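# Hand the bar to the other gripper, holding its red end

## Task

Transfer the bar from the gripper holding it to the other gripper without setting it down anywhere. It is done only when the receiving gripper alone holds the bar and grips it at its red end.

## Robot and tools

Robot: two UR12e-style arms, left_arm and right_arm, each ending in a two-finger parallel gripper (50 mm maximum opening). The fingers point along the gripper's +z axis and close along its x axis. end_effector_position is the point midway between the pads; fingertips extend 17.5 mm past it. A camera block juts about 10 cm toward the gripper's -y side and rotates with it.

Frames: the scene frame has its origin at table height, midway between the nominal bases, +z up, +x out over the table, left_arm on +y. Calibrated bases: left_arm at (-0.018, +0.693, 0) m, right_arm at (+0.017, -0.689, 0) m, both yawed only slightly. Each arm's reported hand pose, velocities, Hand target and motion offsets use that arm's own base frame and axes. Rotations turn about the Hand target position. Reported positions may be off by a few cm.

The 18-number row: used by both execute_actions and move. One flat list covers both arms: left dx, dy, dz, rx, ry, rz, left gripper position, force_limit, speed, then the same nine for the right. Pose entries are offsets (not absolute poses) from that arm's Hand target at the start of the call, in its base axes, scaled so 1.0 = 0.6 m or 180 degrees; rx, ry, rz form a single rotation vector. Every row in one call counts from that same start, not from the previous row; a new call starts from the updated Hand target, so resending an offset moves further. All six pose zeros means re-command the current Hand target. Gripper entries are absolute commands in [-1, 1]: position +1 fully open, about -0.65 pads touching, -1 to close until stopped by the object; force_limit -1/0/+1 gives about 20/102/185 N per pad (actual can be ~15 N more); speed -1/0/+1 gives 20/85/150 mm/s. A 0 is a real command, so to leave a gripper unchanged resend its last three numbers. New force or speed values take effect only when position changes by at least 0.01.

execute_actions(actions, cameras): actions is a list of actions; each action is up to 15 rows of 18 numbers, one row per 1/30 s step, the last row held to fill 15 steps (0.5 s). An empty list returns state plus all camera images. cameras names which views to return: cam_head_left, cam_head_right, cam_left_wrist, cam_right_wrist, ["all"] or [].

move(target, speed, blend, stop_force, zero, blocking, cameras): drives each gripper in a straight line toward its target. target is one 18-number row or up to 15 rows, every row an offset from the Hand targets at the move's start. speed in m/s (0.002 to 3.2, default 0.25; rotation up to twice that in rad/s), one value or one per target. blend in m rounds corners between listed targets; 0 stops at each. stop_force in N (4 to 120, shared by both arms) ends an arm's path when its wrist sensor feels that much push against its travel; it is unreliable when the gripper rotates, cannot feel light loose objects, and should be omitted when backing off something. zero (default true) rezeroes before the move. blocking=false returns after 0.5 s while the move continues (not allowed with stop_force). Paths do not avoid obstacles or the other arm; the gripper lags and can overshoot, more when fast or stretched. Avoid paths passing near an arm's own base. The result adds a move: line such as done, off_target, moving, held or fault, plus limits (paced = pose clipped, held = steps withheld).

wait(seconds 0 to 10) lets time run holding commands. stop brakes a running move (fingers keep moving). zoom_image(camera, region [x0,y0,x1,y1] pixels, at most 504 square) enlarges part of the latest image; images are 672x504. zero_wrist_force(arm) tares that sensor. read_manual gives licence text only. finished_scene(scene) ends the scene irreversibly; call it only once the goal holds steadily.

Result lines: end_effector_position (m), quat_wxyz, velocities; Hand target (last commanded pose after clipping; next offsets count from here; the gripper may rest short of it, and a further command with zeros or the missing offset closes the gap); Joint positions and torques (torques include arm weight, positive toward larger angle); Wrist force/torque in gripper axes, plus a line for the peak since last shown; Tool commands; gripper object_status: 0 moving, 1 blocked while opening, 2 blocked while closing (a grip), 3 reached requested position or pads met (usually nothing held); position_measured in counts, opening about (250 - counts) x 0.202 mm. Check status 2 to confirm a grip.

Limits and hazards: orientation commands are clipped to within 32 degrees of the current orientation each step. Joints drive at most 2.09 or 3.14 rad/s. A clearance check withholds commands bringing arms too close, except finger to finger, and can miss contacts. Arms are stiff: commanding past a firm contact, or net force near 150 N, or joint contact torque at its limit (313/313/142/51.3/51.3/51.3 N m) causes a 10 s fault stop. Motors heat when holding loads, stretched out or pushing; at 85 °C the arm stops 30 to 60 s. Any press or hit between the two arms, including one gripper closing on the other's fingers, may fail the scene. Never let the bar drop, fall off the table, or be released while moving; avoid slams. During the handover, close the receiving gripper on the red end, confirm status 2, then open the original gripper and move it clear so only the receiver holds the bar.

Each tool is called by a JSON object that holds its "name" and its "arguments".

## Session

{"name": "execute_actions", "arguments": {"actions": []}}

Scene clock: 0.00 s.
left_arm: end_effector_position=(+0.4762, -0.5818, +0.1980) position_measured=132 object_status=3 end_effector_quat_wxyz=(-0.034, -0.186, +0.982, -0.026) | right_arm: end_effector_position=(+0.6290, +0.0000, +0.1905) position_measured=3 object_status=3 end_effector_quat_wxyz=(+0.000, +0.707, +0.707, +0.000)
Joint positions: left_arm=[-1.087 -1.369 1.924 -2.155 -1.651 -3.034] | right_arm=[3.422 -1.585 -2.144 -0.983 1.571 0.281]
Joint velocities: within noise
Joint torques (N m): no reading
Motor temperatures (°C): left_arm=[43 43 41 37 46 39] | right_arm=[48 46 44 43 48 43]
Wrist force (N): no reading
Wrist torque (N m): no reading
Wrist force, peak (N): no reading
Hand target: left_arm +0.4762, -0.5818, +0.1980; -0.034, -0.186, +0.982, -0.026 | right_arm +0.6290, +0.0000, +0.1905; +0.000, +0.707, +0.707, +0.000
Tool commands: left_gripper/position=-0.027451 left_gripper/force_limit=+1.0 left_gripper/speed=+1.0 right_gripper/position=+1.0 right_gripper/force_limit=+1.0 right_gripper/speed=+1.0

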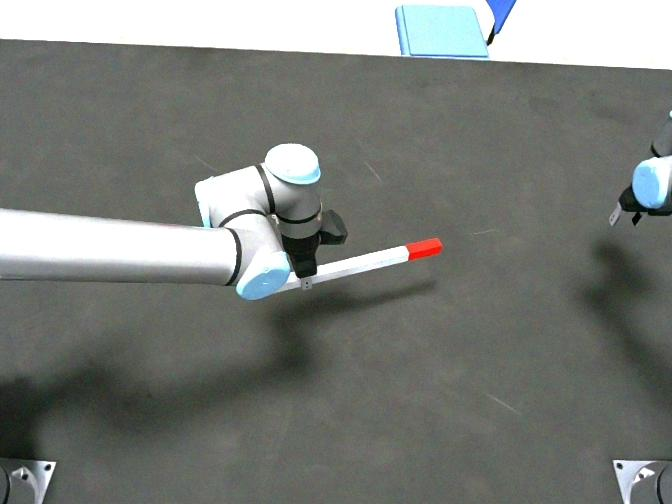

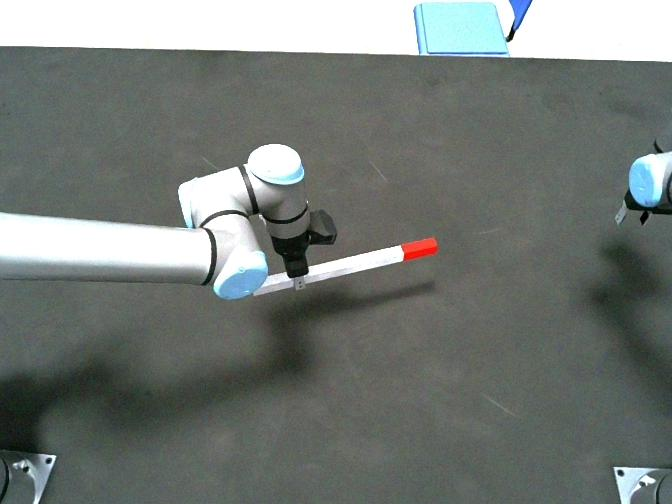

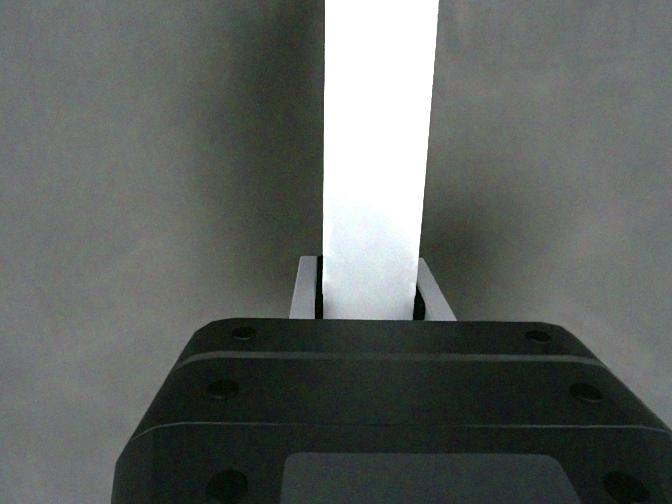

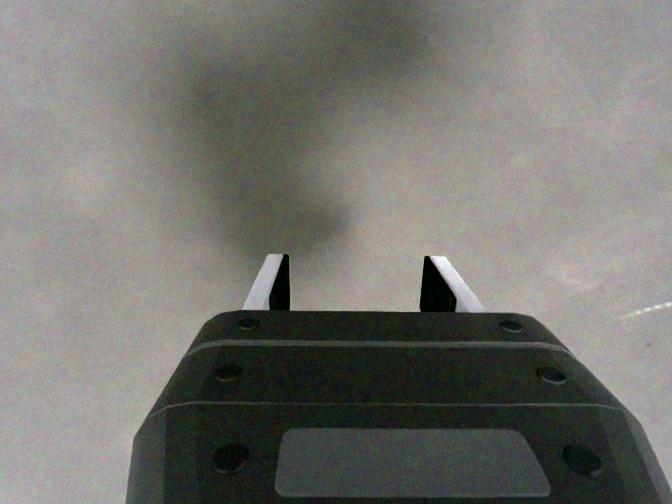

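{"name": "move", "arguments": {"target": [0,0,0,0,0,0,-0.027451,1,1,-0.18,0.82,0.1825,0,0,0.602,1,1,1], "speed": 0.6, "cameras": ["all"]}}

Scene clock: 71.53 s.
left_arm: end_effector_position=(+0.4762, -0.5818, +0.1980) position_measured=132 object_status=3 end_effector_quat_wxyz=(-0.034, -0.186, +0.982, -0.026) | right_arm: end_effector_position=(+0.5210, +0.4920, +0.2999) position_measured=3 object_status=3 end_effector_quat_wxyz=(+0.000, -0.159, +0.987, +0.000)
Joint positions: left_arm=[-1.087 -1.369 1.924 -2.155 -1.651 -3.034] | right_arm=[4.144 -1.64 -1.871 -1.202 1.571 -0.889]
Joint torques (N m): left_arm=[0.22 -68.33 -47.51 -4.74 -1.49 -0.83] | right_arm=[-7.37 74.14 48.89 7.77 3.05 -2.12]
Wrist force (N): left_arm=[0.1 0.3 0.3] | right_arm=[0.6 0.4 0.1]
Wrist torque (N m): left_arm=[-0.02 -0.02 0.00] | right_arm=[0.03 -0.07 -0.27]
Wrist force, peak (N): left_arm=[0.0 0.6 0.7] | right_arm=[0.4 3.7 -0.5]
Hand target: left_arm +0.4762, -0.5818, +0.1980; -0.034, -0.186, +0.982, -0.026 | right_arm +0.5210, +0.4920, +0.3000; +0.000, -0.160, +0.987, +0.000
Off the commanded pose: left_arm 0.000 m, 0 deg | right_arm 0.000 m, 0 deg.
move: done

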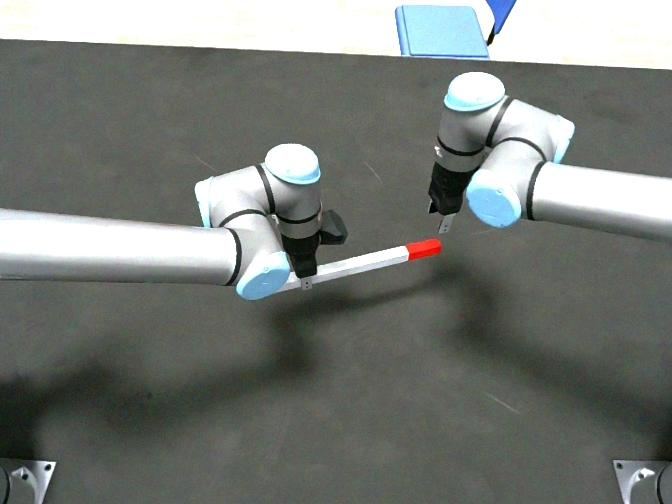

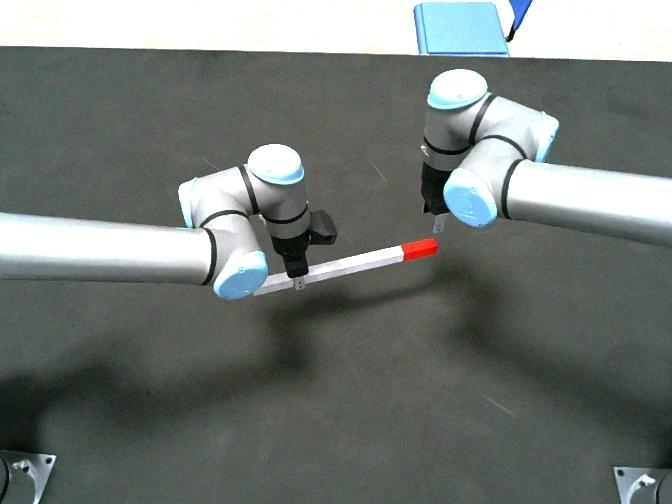

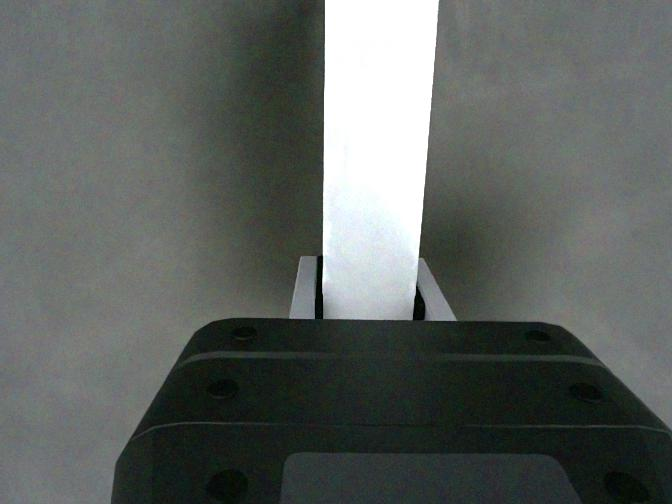

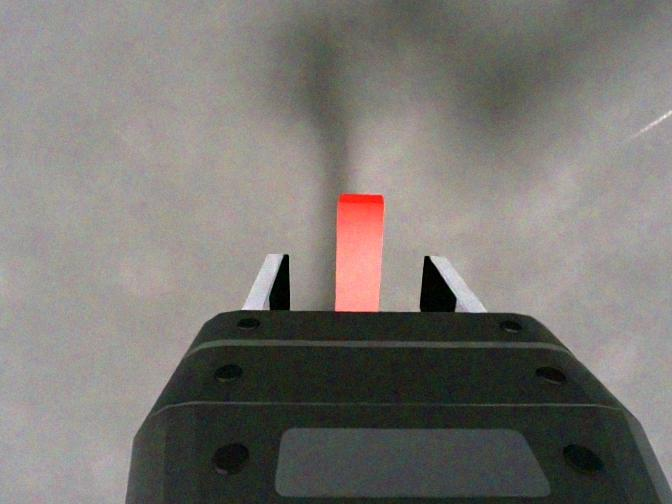

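{"name": "move", "arguments": {"target": [0,0,0,0,0,0,-0.027451,1,1,-0.0193,0.0287,-0.145,0,0,0,1,0,-0.5], "speed": 0.2, "cameras": ["cam_right_wrist", "cam_head_right"]}}

Scene clock: 92.17 s.
left_arm: end_effector_position=(+0.4762, -0.5818, +0.1980) position_measured=132 object_status=3 end_effector_quat_wxyz=(-0.034, -0.186, +0.982, -0.026) | right_arm: end_effector_position=(+0.5094, +0.5093, +0.2131) position_measured=3 object_status=3 end_effector_quat_wxyz=(+0.000, -0.160, +0.987, +0.000)
Joint positions: left_arm=[-1.087 -1.369 1.924 -2.155 -1.651 -3.034] | right_arm=[4.171 -1.711 -1.959 -1.042 1.571 -0.862]
Joint torques (N m): left_arm=[-3.39 -67.15 -47.33 -5.18 -1.09 -0.82] | right_arm=[-18.28 61.67 43.22 7.38 -1.33 -3.18]
Wrist force (N): left_arm=[-0.2 0.4 -0.1] | right_arm=[1.0 -0.1 -0.2]
Wrist torque (N m): left_arm=[-0.01 0.03 0.00] | right_arm=[-0.03 -0.17 -0.23]
Wrist force, peak (N): left_arm=[0.1 0.8 0.3] | right_arm=[0.2 -0.9 -4.1]
Hand target: left_arm +0.4762, -0.5818, +0.1980; -0.034, -0.186, +0.982, -0.026 | right_arm +0.5095, +0.5092, +0.2130; +0.000, -0.160, +0.987, +0.000
Off the commanded pose: left_arm 0.000 m, 0 deg | right_arm 0.000 m, 0 deg.
move: done
Images, in order (width x height): cam_head_right 672x504, cam_right_wrist 672x504.

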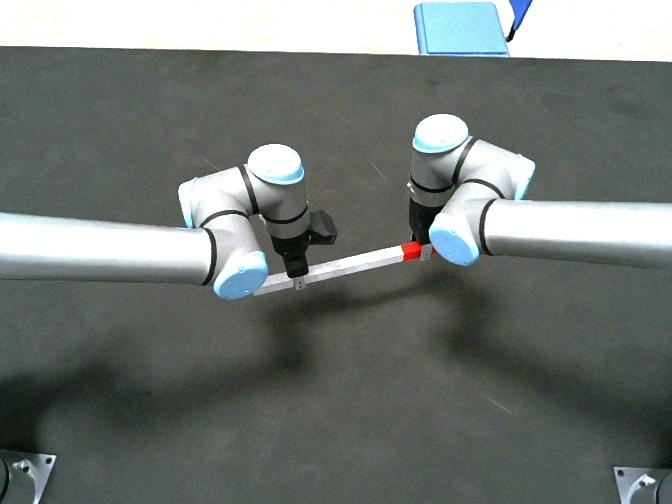

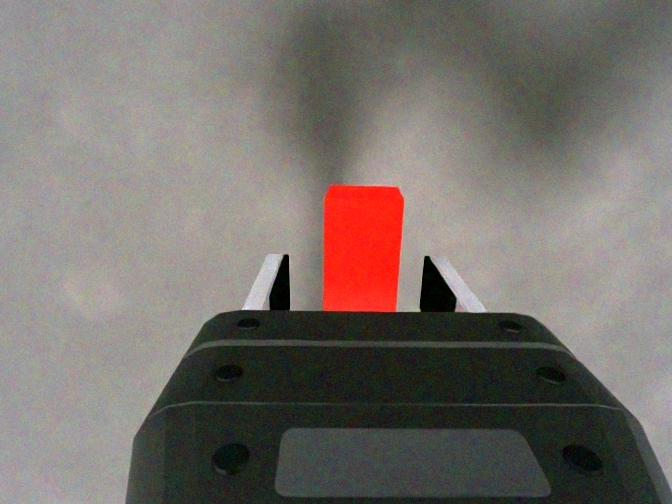

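{"name": "move", "arguments": {"target": [[0,0,0,0,0,0,-0.027451,1,1,0,0,0,0,0,0,-1,-0.5,-0.6],[0,0,0,0,0,0,-0.027451,1,1,0,0,0,0,0,0,-0.97,0.5,-0.6]], "cameras": ["cam_right_wrist"]}}

Scene clock: 107.00 s.
left_arm: end_effector_position=(+0.4762, -0.5818, +0.1980) position_measured=132 object_status=3 end_effector_quat_wxyz=(-0.034, -0.186, +0.982, -0.026) | right_arm: end_effector_position=(+0.5095, +0.5092, +0.2130) position_measured=132 object_status=2 end_effector_quat_wxyz=(+0.000, -0.160, +0.987, +0.000)
Joint positions: left_arm=[-1.087 -1.369 1.924 -2.155 -1.651 -3.034] | right_arm=[4.171 -1.711 -1.959 -1.042 1.571 -0.862]
Joint torques (N m): left_arm=[-5.4 -65.09 -48.35 -4.73 -1.15 -1.4] | right_arm=[-16.43 75.01 43.77 6.84 -1.92 -3.1]
Wrist force (N): left_arm=[-2.3 0.7 -0.1] | right_arm=[2.9 0.0 0.1]
Wrist torque (N m): left_arm=[0.05 -1.03 -0.57] | right_arm=[0.02 0.90 -0.20]
Wrist force, peak (N): left_arm=[-2.6 0.5 0.1] | right_arm=[3.3 -0.2 0.1]
Hand target: left_arm +0.4762, -0.5818, +0.1980; -0.034, -0.186, +0.982, -0.026 | right_arm +0.5095, +0.5092, +0.2130; +0.000, -0.160, +0.987, +0.000
Off the commanded pose: left_arm 0.000 m, 0 deg | right_arm 0.000 m, 0 deg.
move: done
Images, in order (width x height): cam_right_wrist 672x504.

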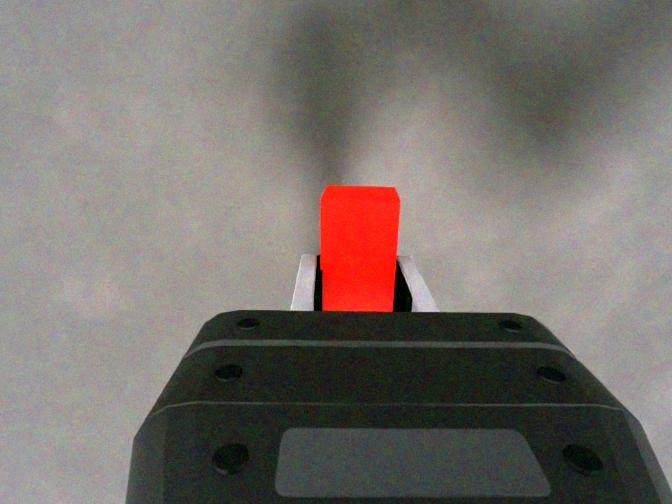

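{"name": "move", "arguments": {"target": [[0,0,0,0,0,0,1,1,-0.4,0,0,0,0,0,0,-0.97,0.5,-0.6],[0.0114,0.0128,0.2,0,0,0,1,1,-0.4,0,0,0,0,0,0,-0.97,0.5,-0.6]], "speed": 0.3, "cameras": ["cam_head_right", "cam_right_wrist"]}}

Scene clock: 115.87 s.
left_arm: end_effector_position=(+0.4831, -0.5741, +0.3179) position_measured=3 object_status=3 end_effector_quat_wxyz=(-0.034, -0.186, +0.982, -0.026) | right_arm: end_effector_position=(+0.5095, +0.5092, +0.2130) position_measured=132 object_status=2 end_effector_quat_wxyz=(+0.000, -0.160, +0.987, +0.000)
Joint positions: left_arm=[-1.074 -1.459 1.798 -1.938 -1.652 -3.02] | right_arm=[4.171 -1.711 -1.959 -1.042 1.571 -0.862]
Joint torques (N m): left_arm=[-9.16 -77.03 -54.76 -2.11 -1.81 -1.41] | right_arm=[-12.72 80.03 54.37 4.74 -0.39 -2.83]
Wrist force (N): left_arm=[0.2 0.6 -2.1] | right_arm=[0.8 0.0 2.2]
Wrist torque (N m): left_arm=[0.25 -0.02 -0.04] | right_arm=[0.42 -0.14 -0.20]
Wrist force, peak (N): left_arm=[0.2 0.2 -6.8] | right_arm=[3.3 -0.1 0.1]
Hand target: left_arm +0.4830, -0.5741, +0.3180; -0.034, -0.186, +0.982, -0.026 | right_arm +0.5095, +0.5092, +0.2130; +0.000, -0.160, +0.987, +0.000
Off the commanded pose: left_arm 0.000 m, 0 deg | right_arm 0.000 m, 0 deg.
move: done
Images, in order (width x height): cam_head_right 672x504, cam_right_wrist 672x504.

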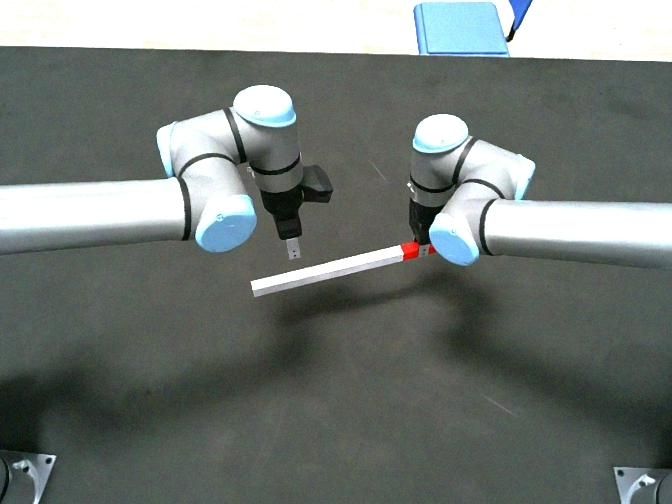

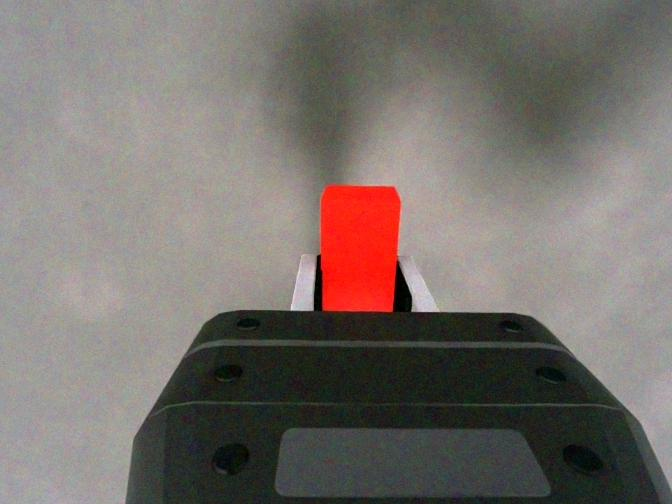

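{"name": "finished_scene", "arguments": {"scene": 1}}

The scene is finished: the task was done.


## Next scene

The same job, from a new start.

{"name": "execute_actions", "arguments": {"actions": []}}

Scene clock: 0.00 s.
left_arm: end_effector_position=(+0.5441, -0.5323, +0.1849) position_measured=132 object_status=3 end_effector_quat_wxyz=(-0.019, +0.181, +0.974, +0.134) | right_arm: end_effector_position=(+0.6290, +0.0000, +0.1905) position_measured=3 object_status=3 end_effector_quat_wxyz=(+0.000, +0.707, +0.707, +0.000)
Joint positions: left_arm=[-1.06 -1.273 1.781 -1.846 -1.43 -2.28] | right_arm=[3.422 -1.585 -2.144 -0.983 1.571 0.281]
Joint velocities: within noise
Joint torques (N m): no reading
Motor temperatures (°C): left_arm=[42 41 41 37 45 39] | right_arm=[46 45 43 43 47 42]
Wrist force (N): no reading
Wrist torque (N m): no reading
Wrist force, peak (N): no reading
Hand target: left_arm +0.5441, -0.5323, +0.1849; -0.019, +0.181, +0.974, +0.134 | right_arm +0.6290, +0.0000, +0.1905; +0.000, +0.707, +0.707, +0.000
Tool commands: left_gripper/position=-0.027451 left_gripper/force_limit=+1.0 left_gripper/speed=+1.0 right_gripper/position=+1.0 right_gripper/force_limit=+1.0 right_gripper/speed=+1.0

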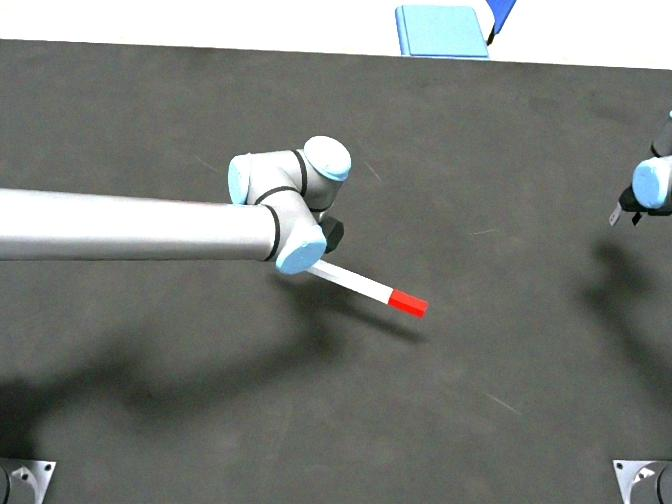

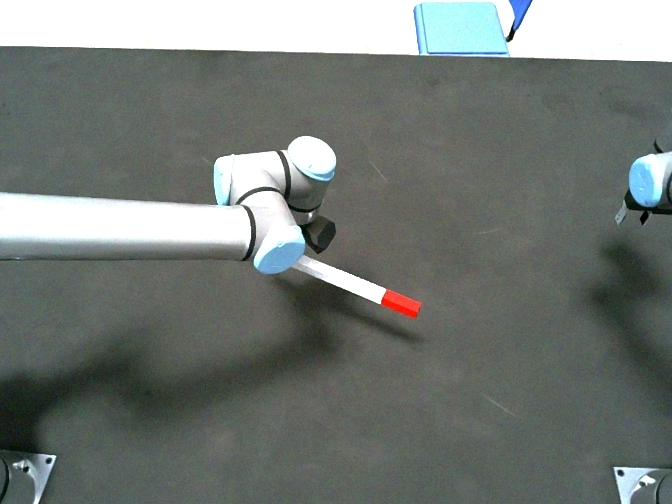

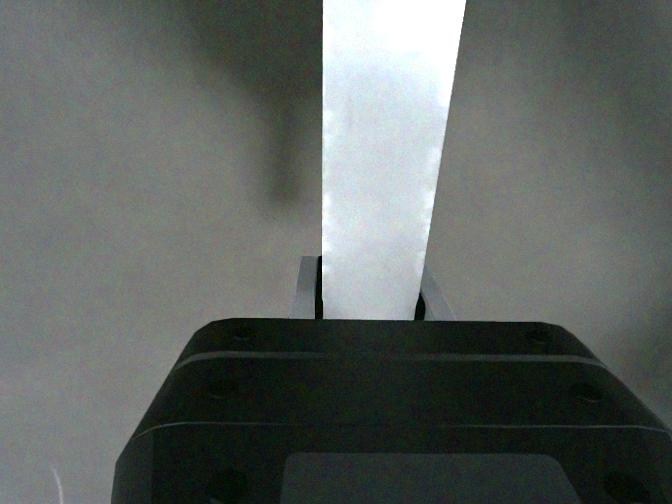

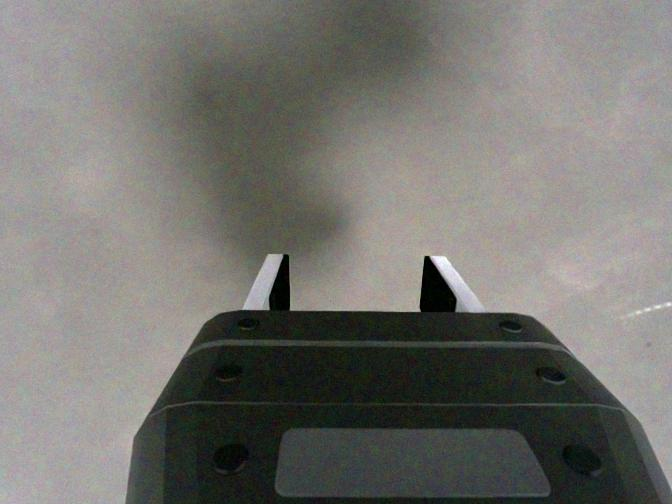

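{"name": "move", "arguments": {"target": [0,0,0,0,0,0,-0.027451,1,1,-0.43,0.89,0.145,0,0,0.368,1,1,1], "speed": 0.6, "cameras": ["cam_right_wrist", "cam_head_right"]}}

Scene clock: 38.07 s.
left_arm: end_effector_position=(+0.5441, -0.5323, +0.1849) position_measured=132 object_status=3 end_effector_quat_wxyz=(-0.019, +0.181, +0.974, +0.134) | right_arm: end_effector_position=(+0.3711, +0.5338, +0.2774) position_measured=3 object_status=3 end_effector_quat_wxyz=(+0.000, +0.206, +0.979, +0.000)
Joint positions: left_arm=[-1.06 -1.273 1.781 -1.846 -1.43 -2.28] | right_arm=[4.376 -1.543 -2.012 -1.157 1.571 0.079]
Joint torques (N m): left_arm=[2.14 -81.12 -45.75 -4.73 1.24 0.09] | right_arm=[15.61 44 55.32 7.64 -0.5 1.29]
Wrist force (N): left_arm=[-0.2 -0.1 -0.3] | right_arm=[0.1 0.4 0.5]
Wrist torque (N m): left_arm=[0.04 0.03 0.00] | right_arm=[-0.03 0.02 -0.18]
Wrist force, peak (N): left_arm=[0.3 0.2 -0.6] | right_arm=[4.3 3.8 -0.1]
Hand target: left_arm +0.5441, -0.5323, +0.1849; -0.019, +0.181, +0.974, +0.134 | right_arm +0.3710, +0.5340, +0.2775; +0.000, +0.206, +0.979, +0.000
Off the commanded pose: left_arm 0.000 m, 0 deg | right_arm 0.000 m, 0 deg.
move: done
Images, in order (width x height): cam_head_right 672x504, cam_right_wrist 672x504.

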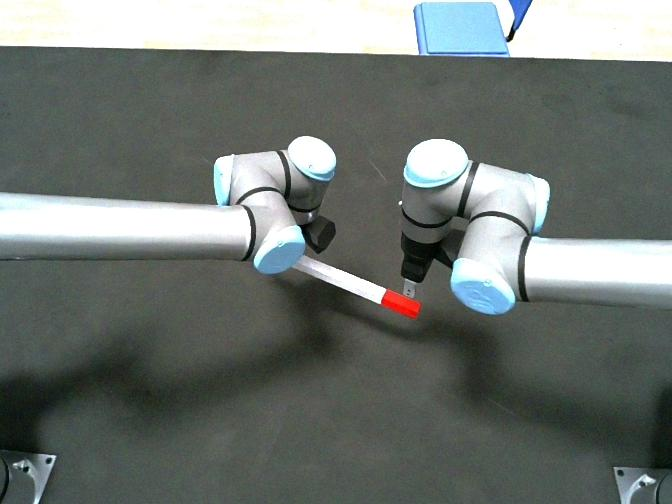

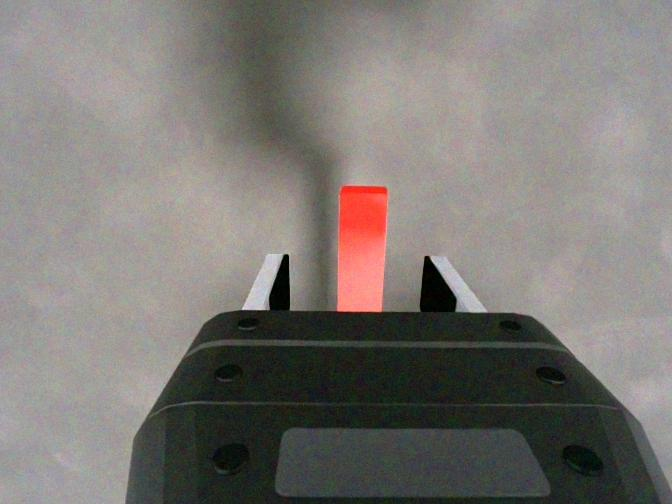

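{"name": "move", "arguments": {"target": [[0,0,0,0,0,0,-0.027451,1,1,-0.0017,0.0271,-0.139,0.011,0.0249,0,1,-0.5,-0.6],[0,0,0,0,0,0,-0.027451,1,1,-0.0017,0.0271,-0.139,0.011,0.0249,0,-1,-0.5,-0.6]], "speed": 0.2, "cameras": ["cam_right_wrist", "cam_head_right"]}}

Scene clock: 74.00 s.
left_arm: end_effector_position=(+0.5441, -0.5323, +0.1849) position_measured=132 object_status=3 end_effector_quat_wxyz=(-0.019, +0.181, +0.974, +0.134) | right_arm: end_effector_position=(+0.3700, +0.5503, +0.1942) position_measured=129 object_status=2 end_effector_quat_wxyz=(-0.042, +0.206, +0.978, +0.009)
Joint positions: left_arm=[-1.06 -1.273 1.781 -1.846 -1.43 -2.28] | right_arm=[4.348 -1.647 -2.074 -0.987 1.656 0.051]
Joint torques (N m): left_arm=[5.01 -84.8 -44.15 -5.71 1.38 -0.03] | right_arm=[19.02 37.72 40.77 7.29 2.44 3.25]
Wrist force (N): left_arm=[1.3 0.0 0.2] | right_arm=[-0.7 0.2 0.6]
Wrist torque (N m): left_arm=[0.06 -0.28 0.39] | right_arm=[0.01 0.09 0.01]
Wrist force, peak (N): left_arm=[1.2 0.2 -0.8] | right_arm=[0.1 0.7 3.8]
Hand target: left_arm +0.5441, -0.5323, +0.1849; -0.019, +0.181, +0.974, +0.134 | right_arm +0.3700, +0.5503, +0.1941; -0.042, +0.206, +0.978, +0.009
Off the commanded pose: left_arm 0.000 m, 0 deg | right_arm 0.000 m, 0 deg.
move: done
Images, in order (width x height): cam_head_right 672x504, cam_right_wrist 672x504.

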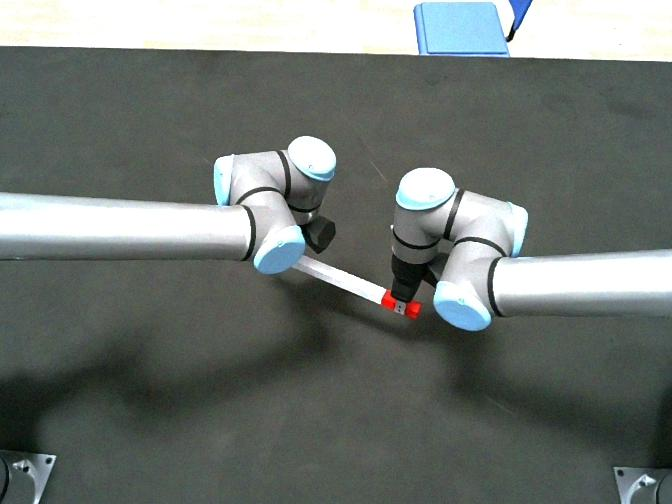

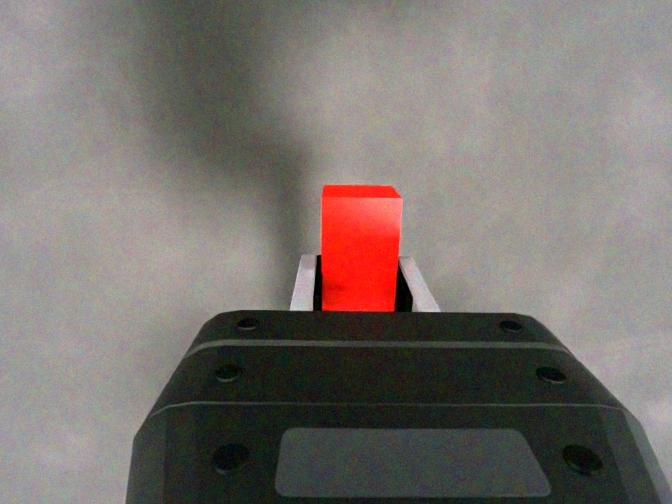

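{"name": "move", "arguments": {"target": [[0,0,0,0,0,0,-0.027451,1,1,0,0,0,0,0,0,-0.97,0.5,-0.6],[0,0,0,0,0,0,1,1,-0.4,0,0,0,0,0,0,-0.97,0.5,-0.6],[0.016,-0.006,0.1986,0,0,0,1,1,-0.4,0,0,0,0,0,0,-0.97,0.5,-0.6]], "speed": 0.3, "cameras": ["cam_head_right", "cam_right_wrist"]}}

Scene clock: 85.00 s.
left_arm: end_effector_position=(+0.5537, -0.5358, +0.3039) position_measured=3 object_status=3 end_effector_quat_wxyz=(-0.019, +0.181, +0.974, +0.134) | right_arm: end_effector_position=(+0.3700, +0.5502, +0.1941) position_measured=133 object_status=2 end_effector_quat_wxyz=(-0.042, +0.206, +0.978, +0.009)
Joint positions: left_arm=[-1.052 -1.336 1.637 -1.64 -1.428 -2.272] | right_arm=[4.348 -1.647 -2.074 -0.987 1.656 0.051]
Joint torques (N m): left_arm=[-8.7 -82.36 -62.12 -1.13 -0.5 -1.14] | right_arm=[16.9 34.33 55.78 4.21 2.95 1.87]
Wrist force (N): left_arm=[0.0 0.6 -2.5] | right_arm=[0.5 0.4 2.5]
Wrist torque (N m): left_arm=[0.33 0.02 0.00] | right_arm=[0.45 -0.07 0.12]
Wrist force, peak (N): left_arm=[0.2 1.8 -6.9] | right_arm=[0.4 0.2 3.5]
Hand target: left_arm +0.5537, -0.5359, +0.3041; -0.019, +0.181, +0.974, +0.134 | right_arm +0.3700, +0.5503, +0.1941; -0.042, +0.206, +0.978, +0.009
Off the commanded pose: left_arm 0.000 m, 0 deg | right_arm 0.000 m, 0 deg.
move: done
Images, in order (width x height): cam_head_right 672x504, cam_right_wrist 672x504.

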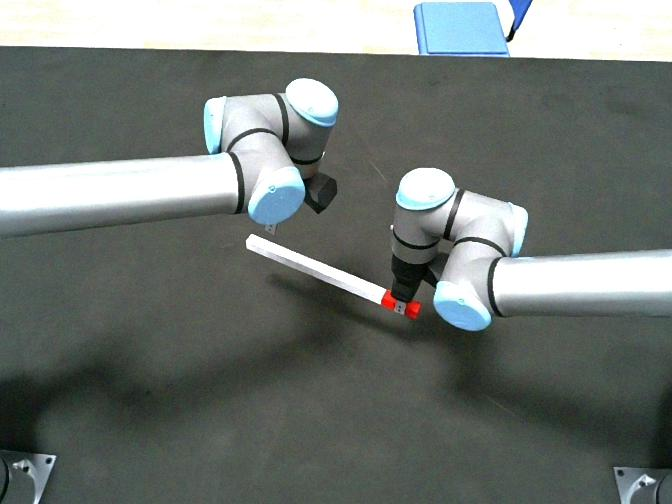

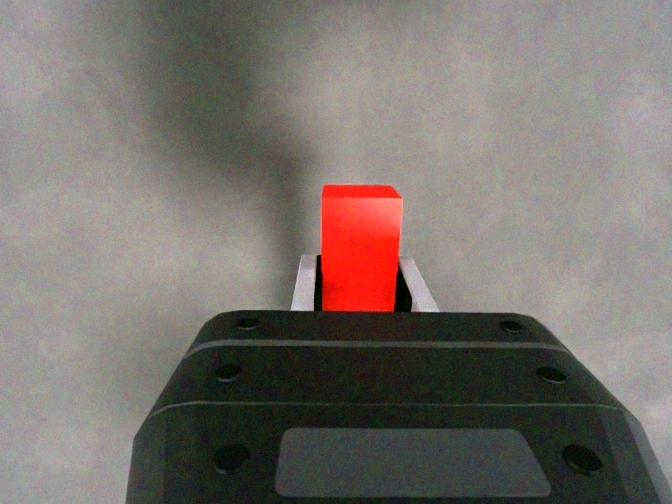

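{"name": "finished_scene", "arguments": {"scene": 2}}

The scene is finished: the task was done.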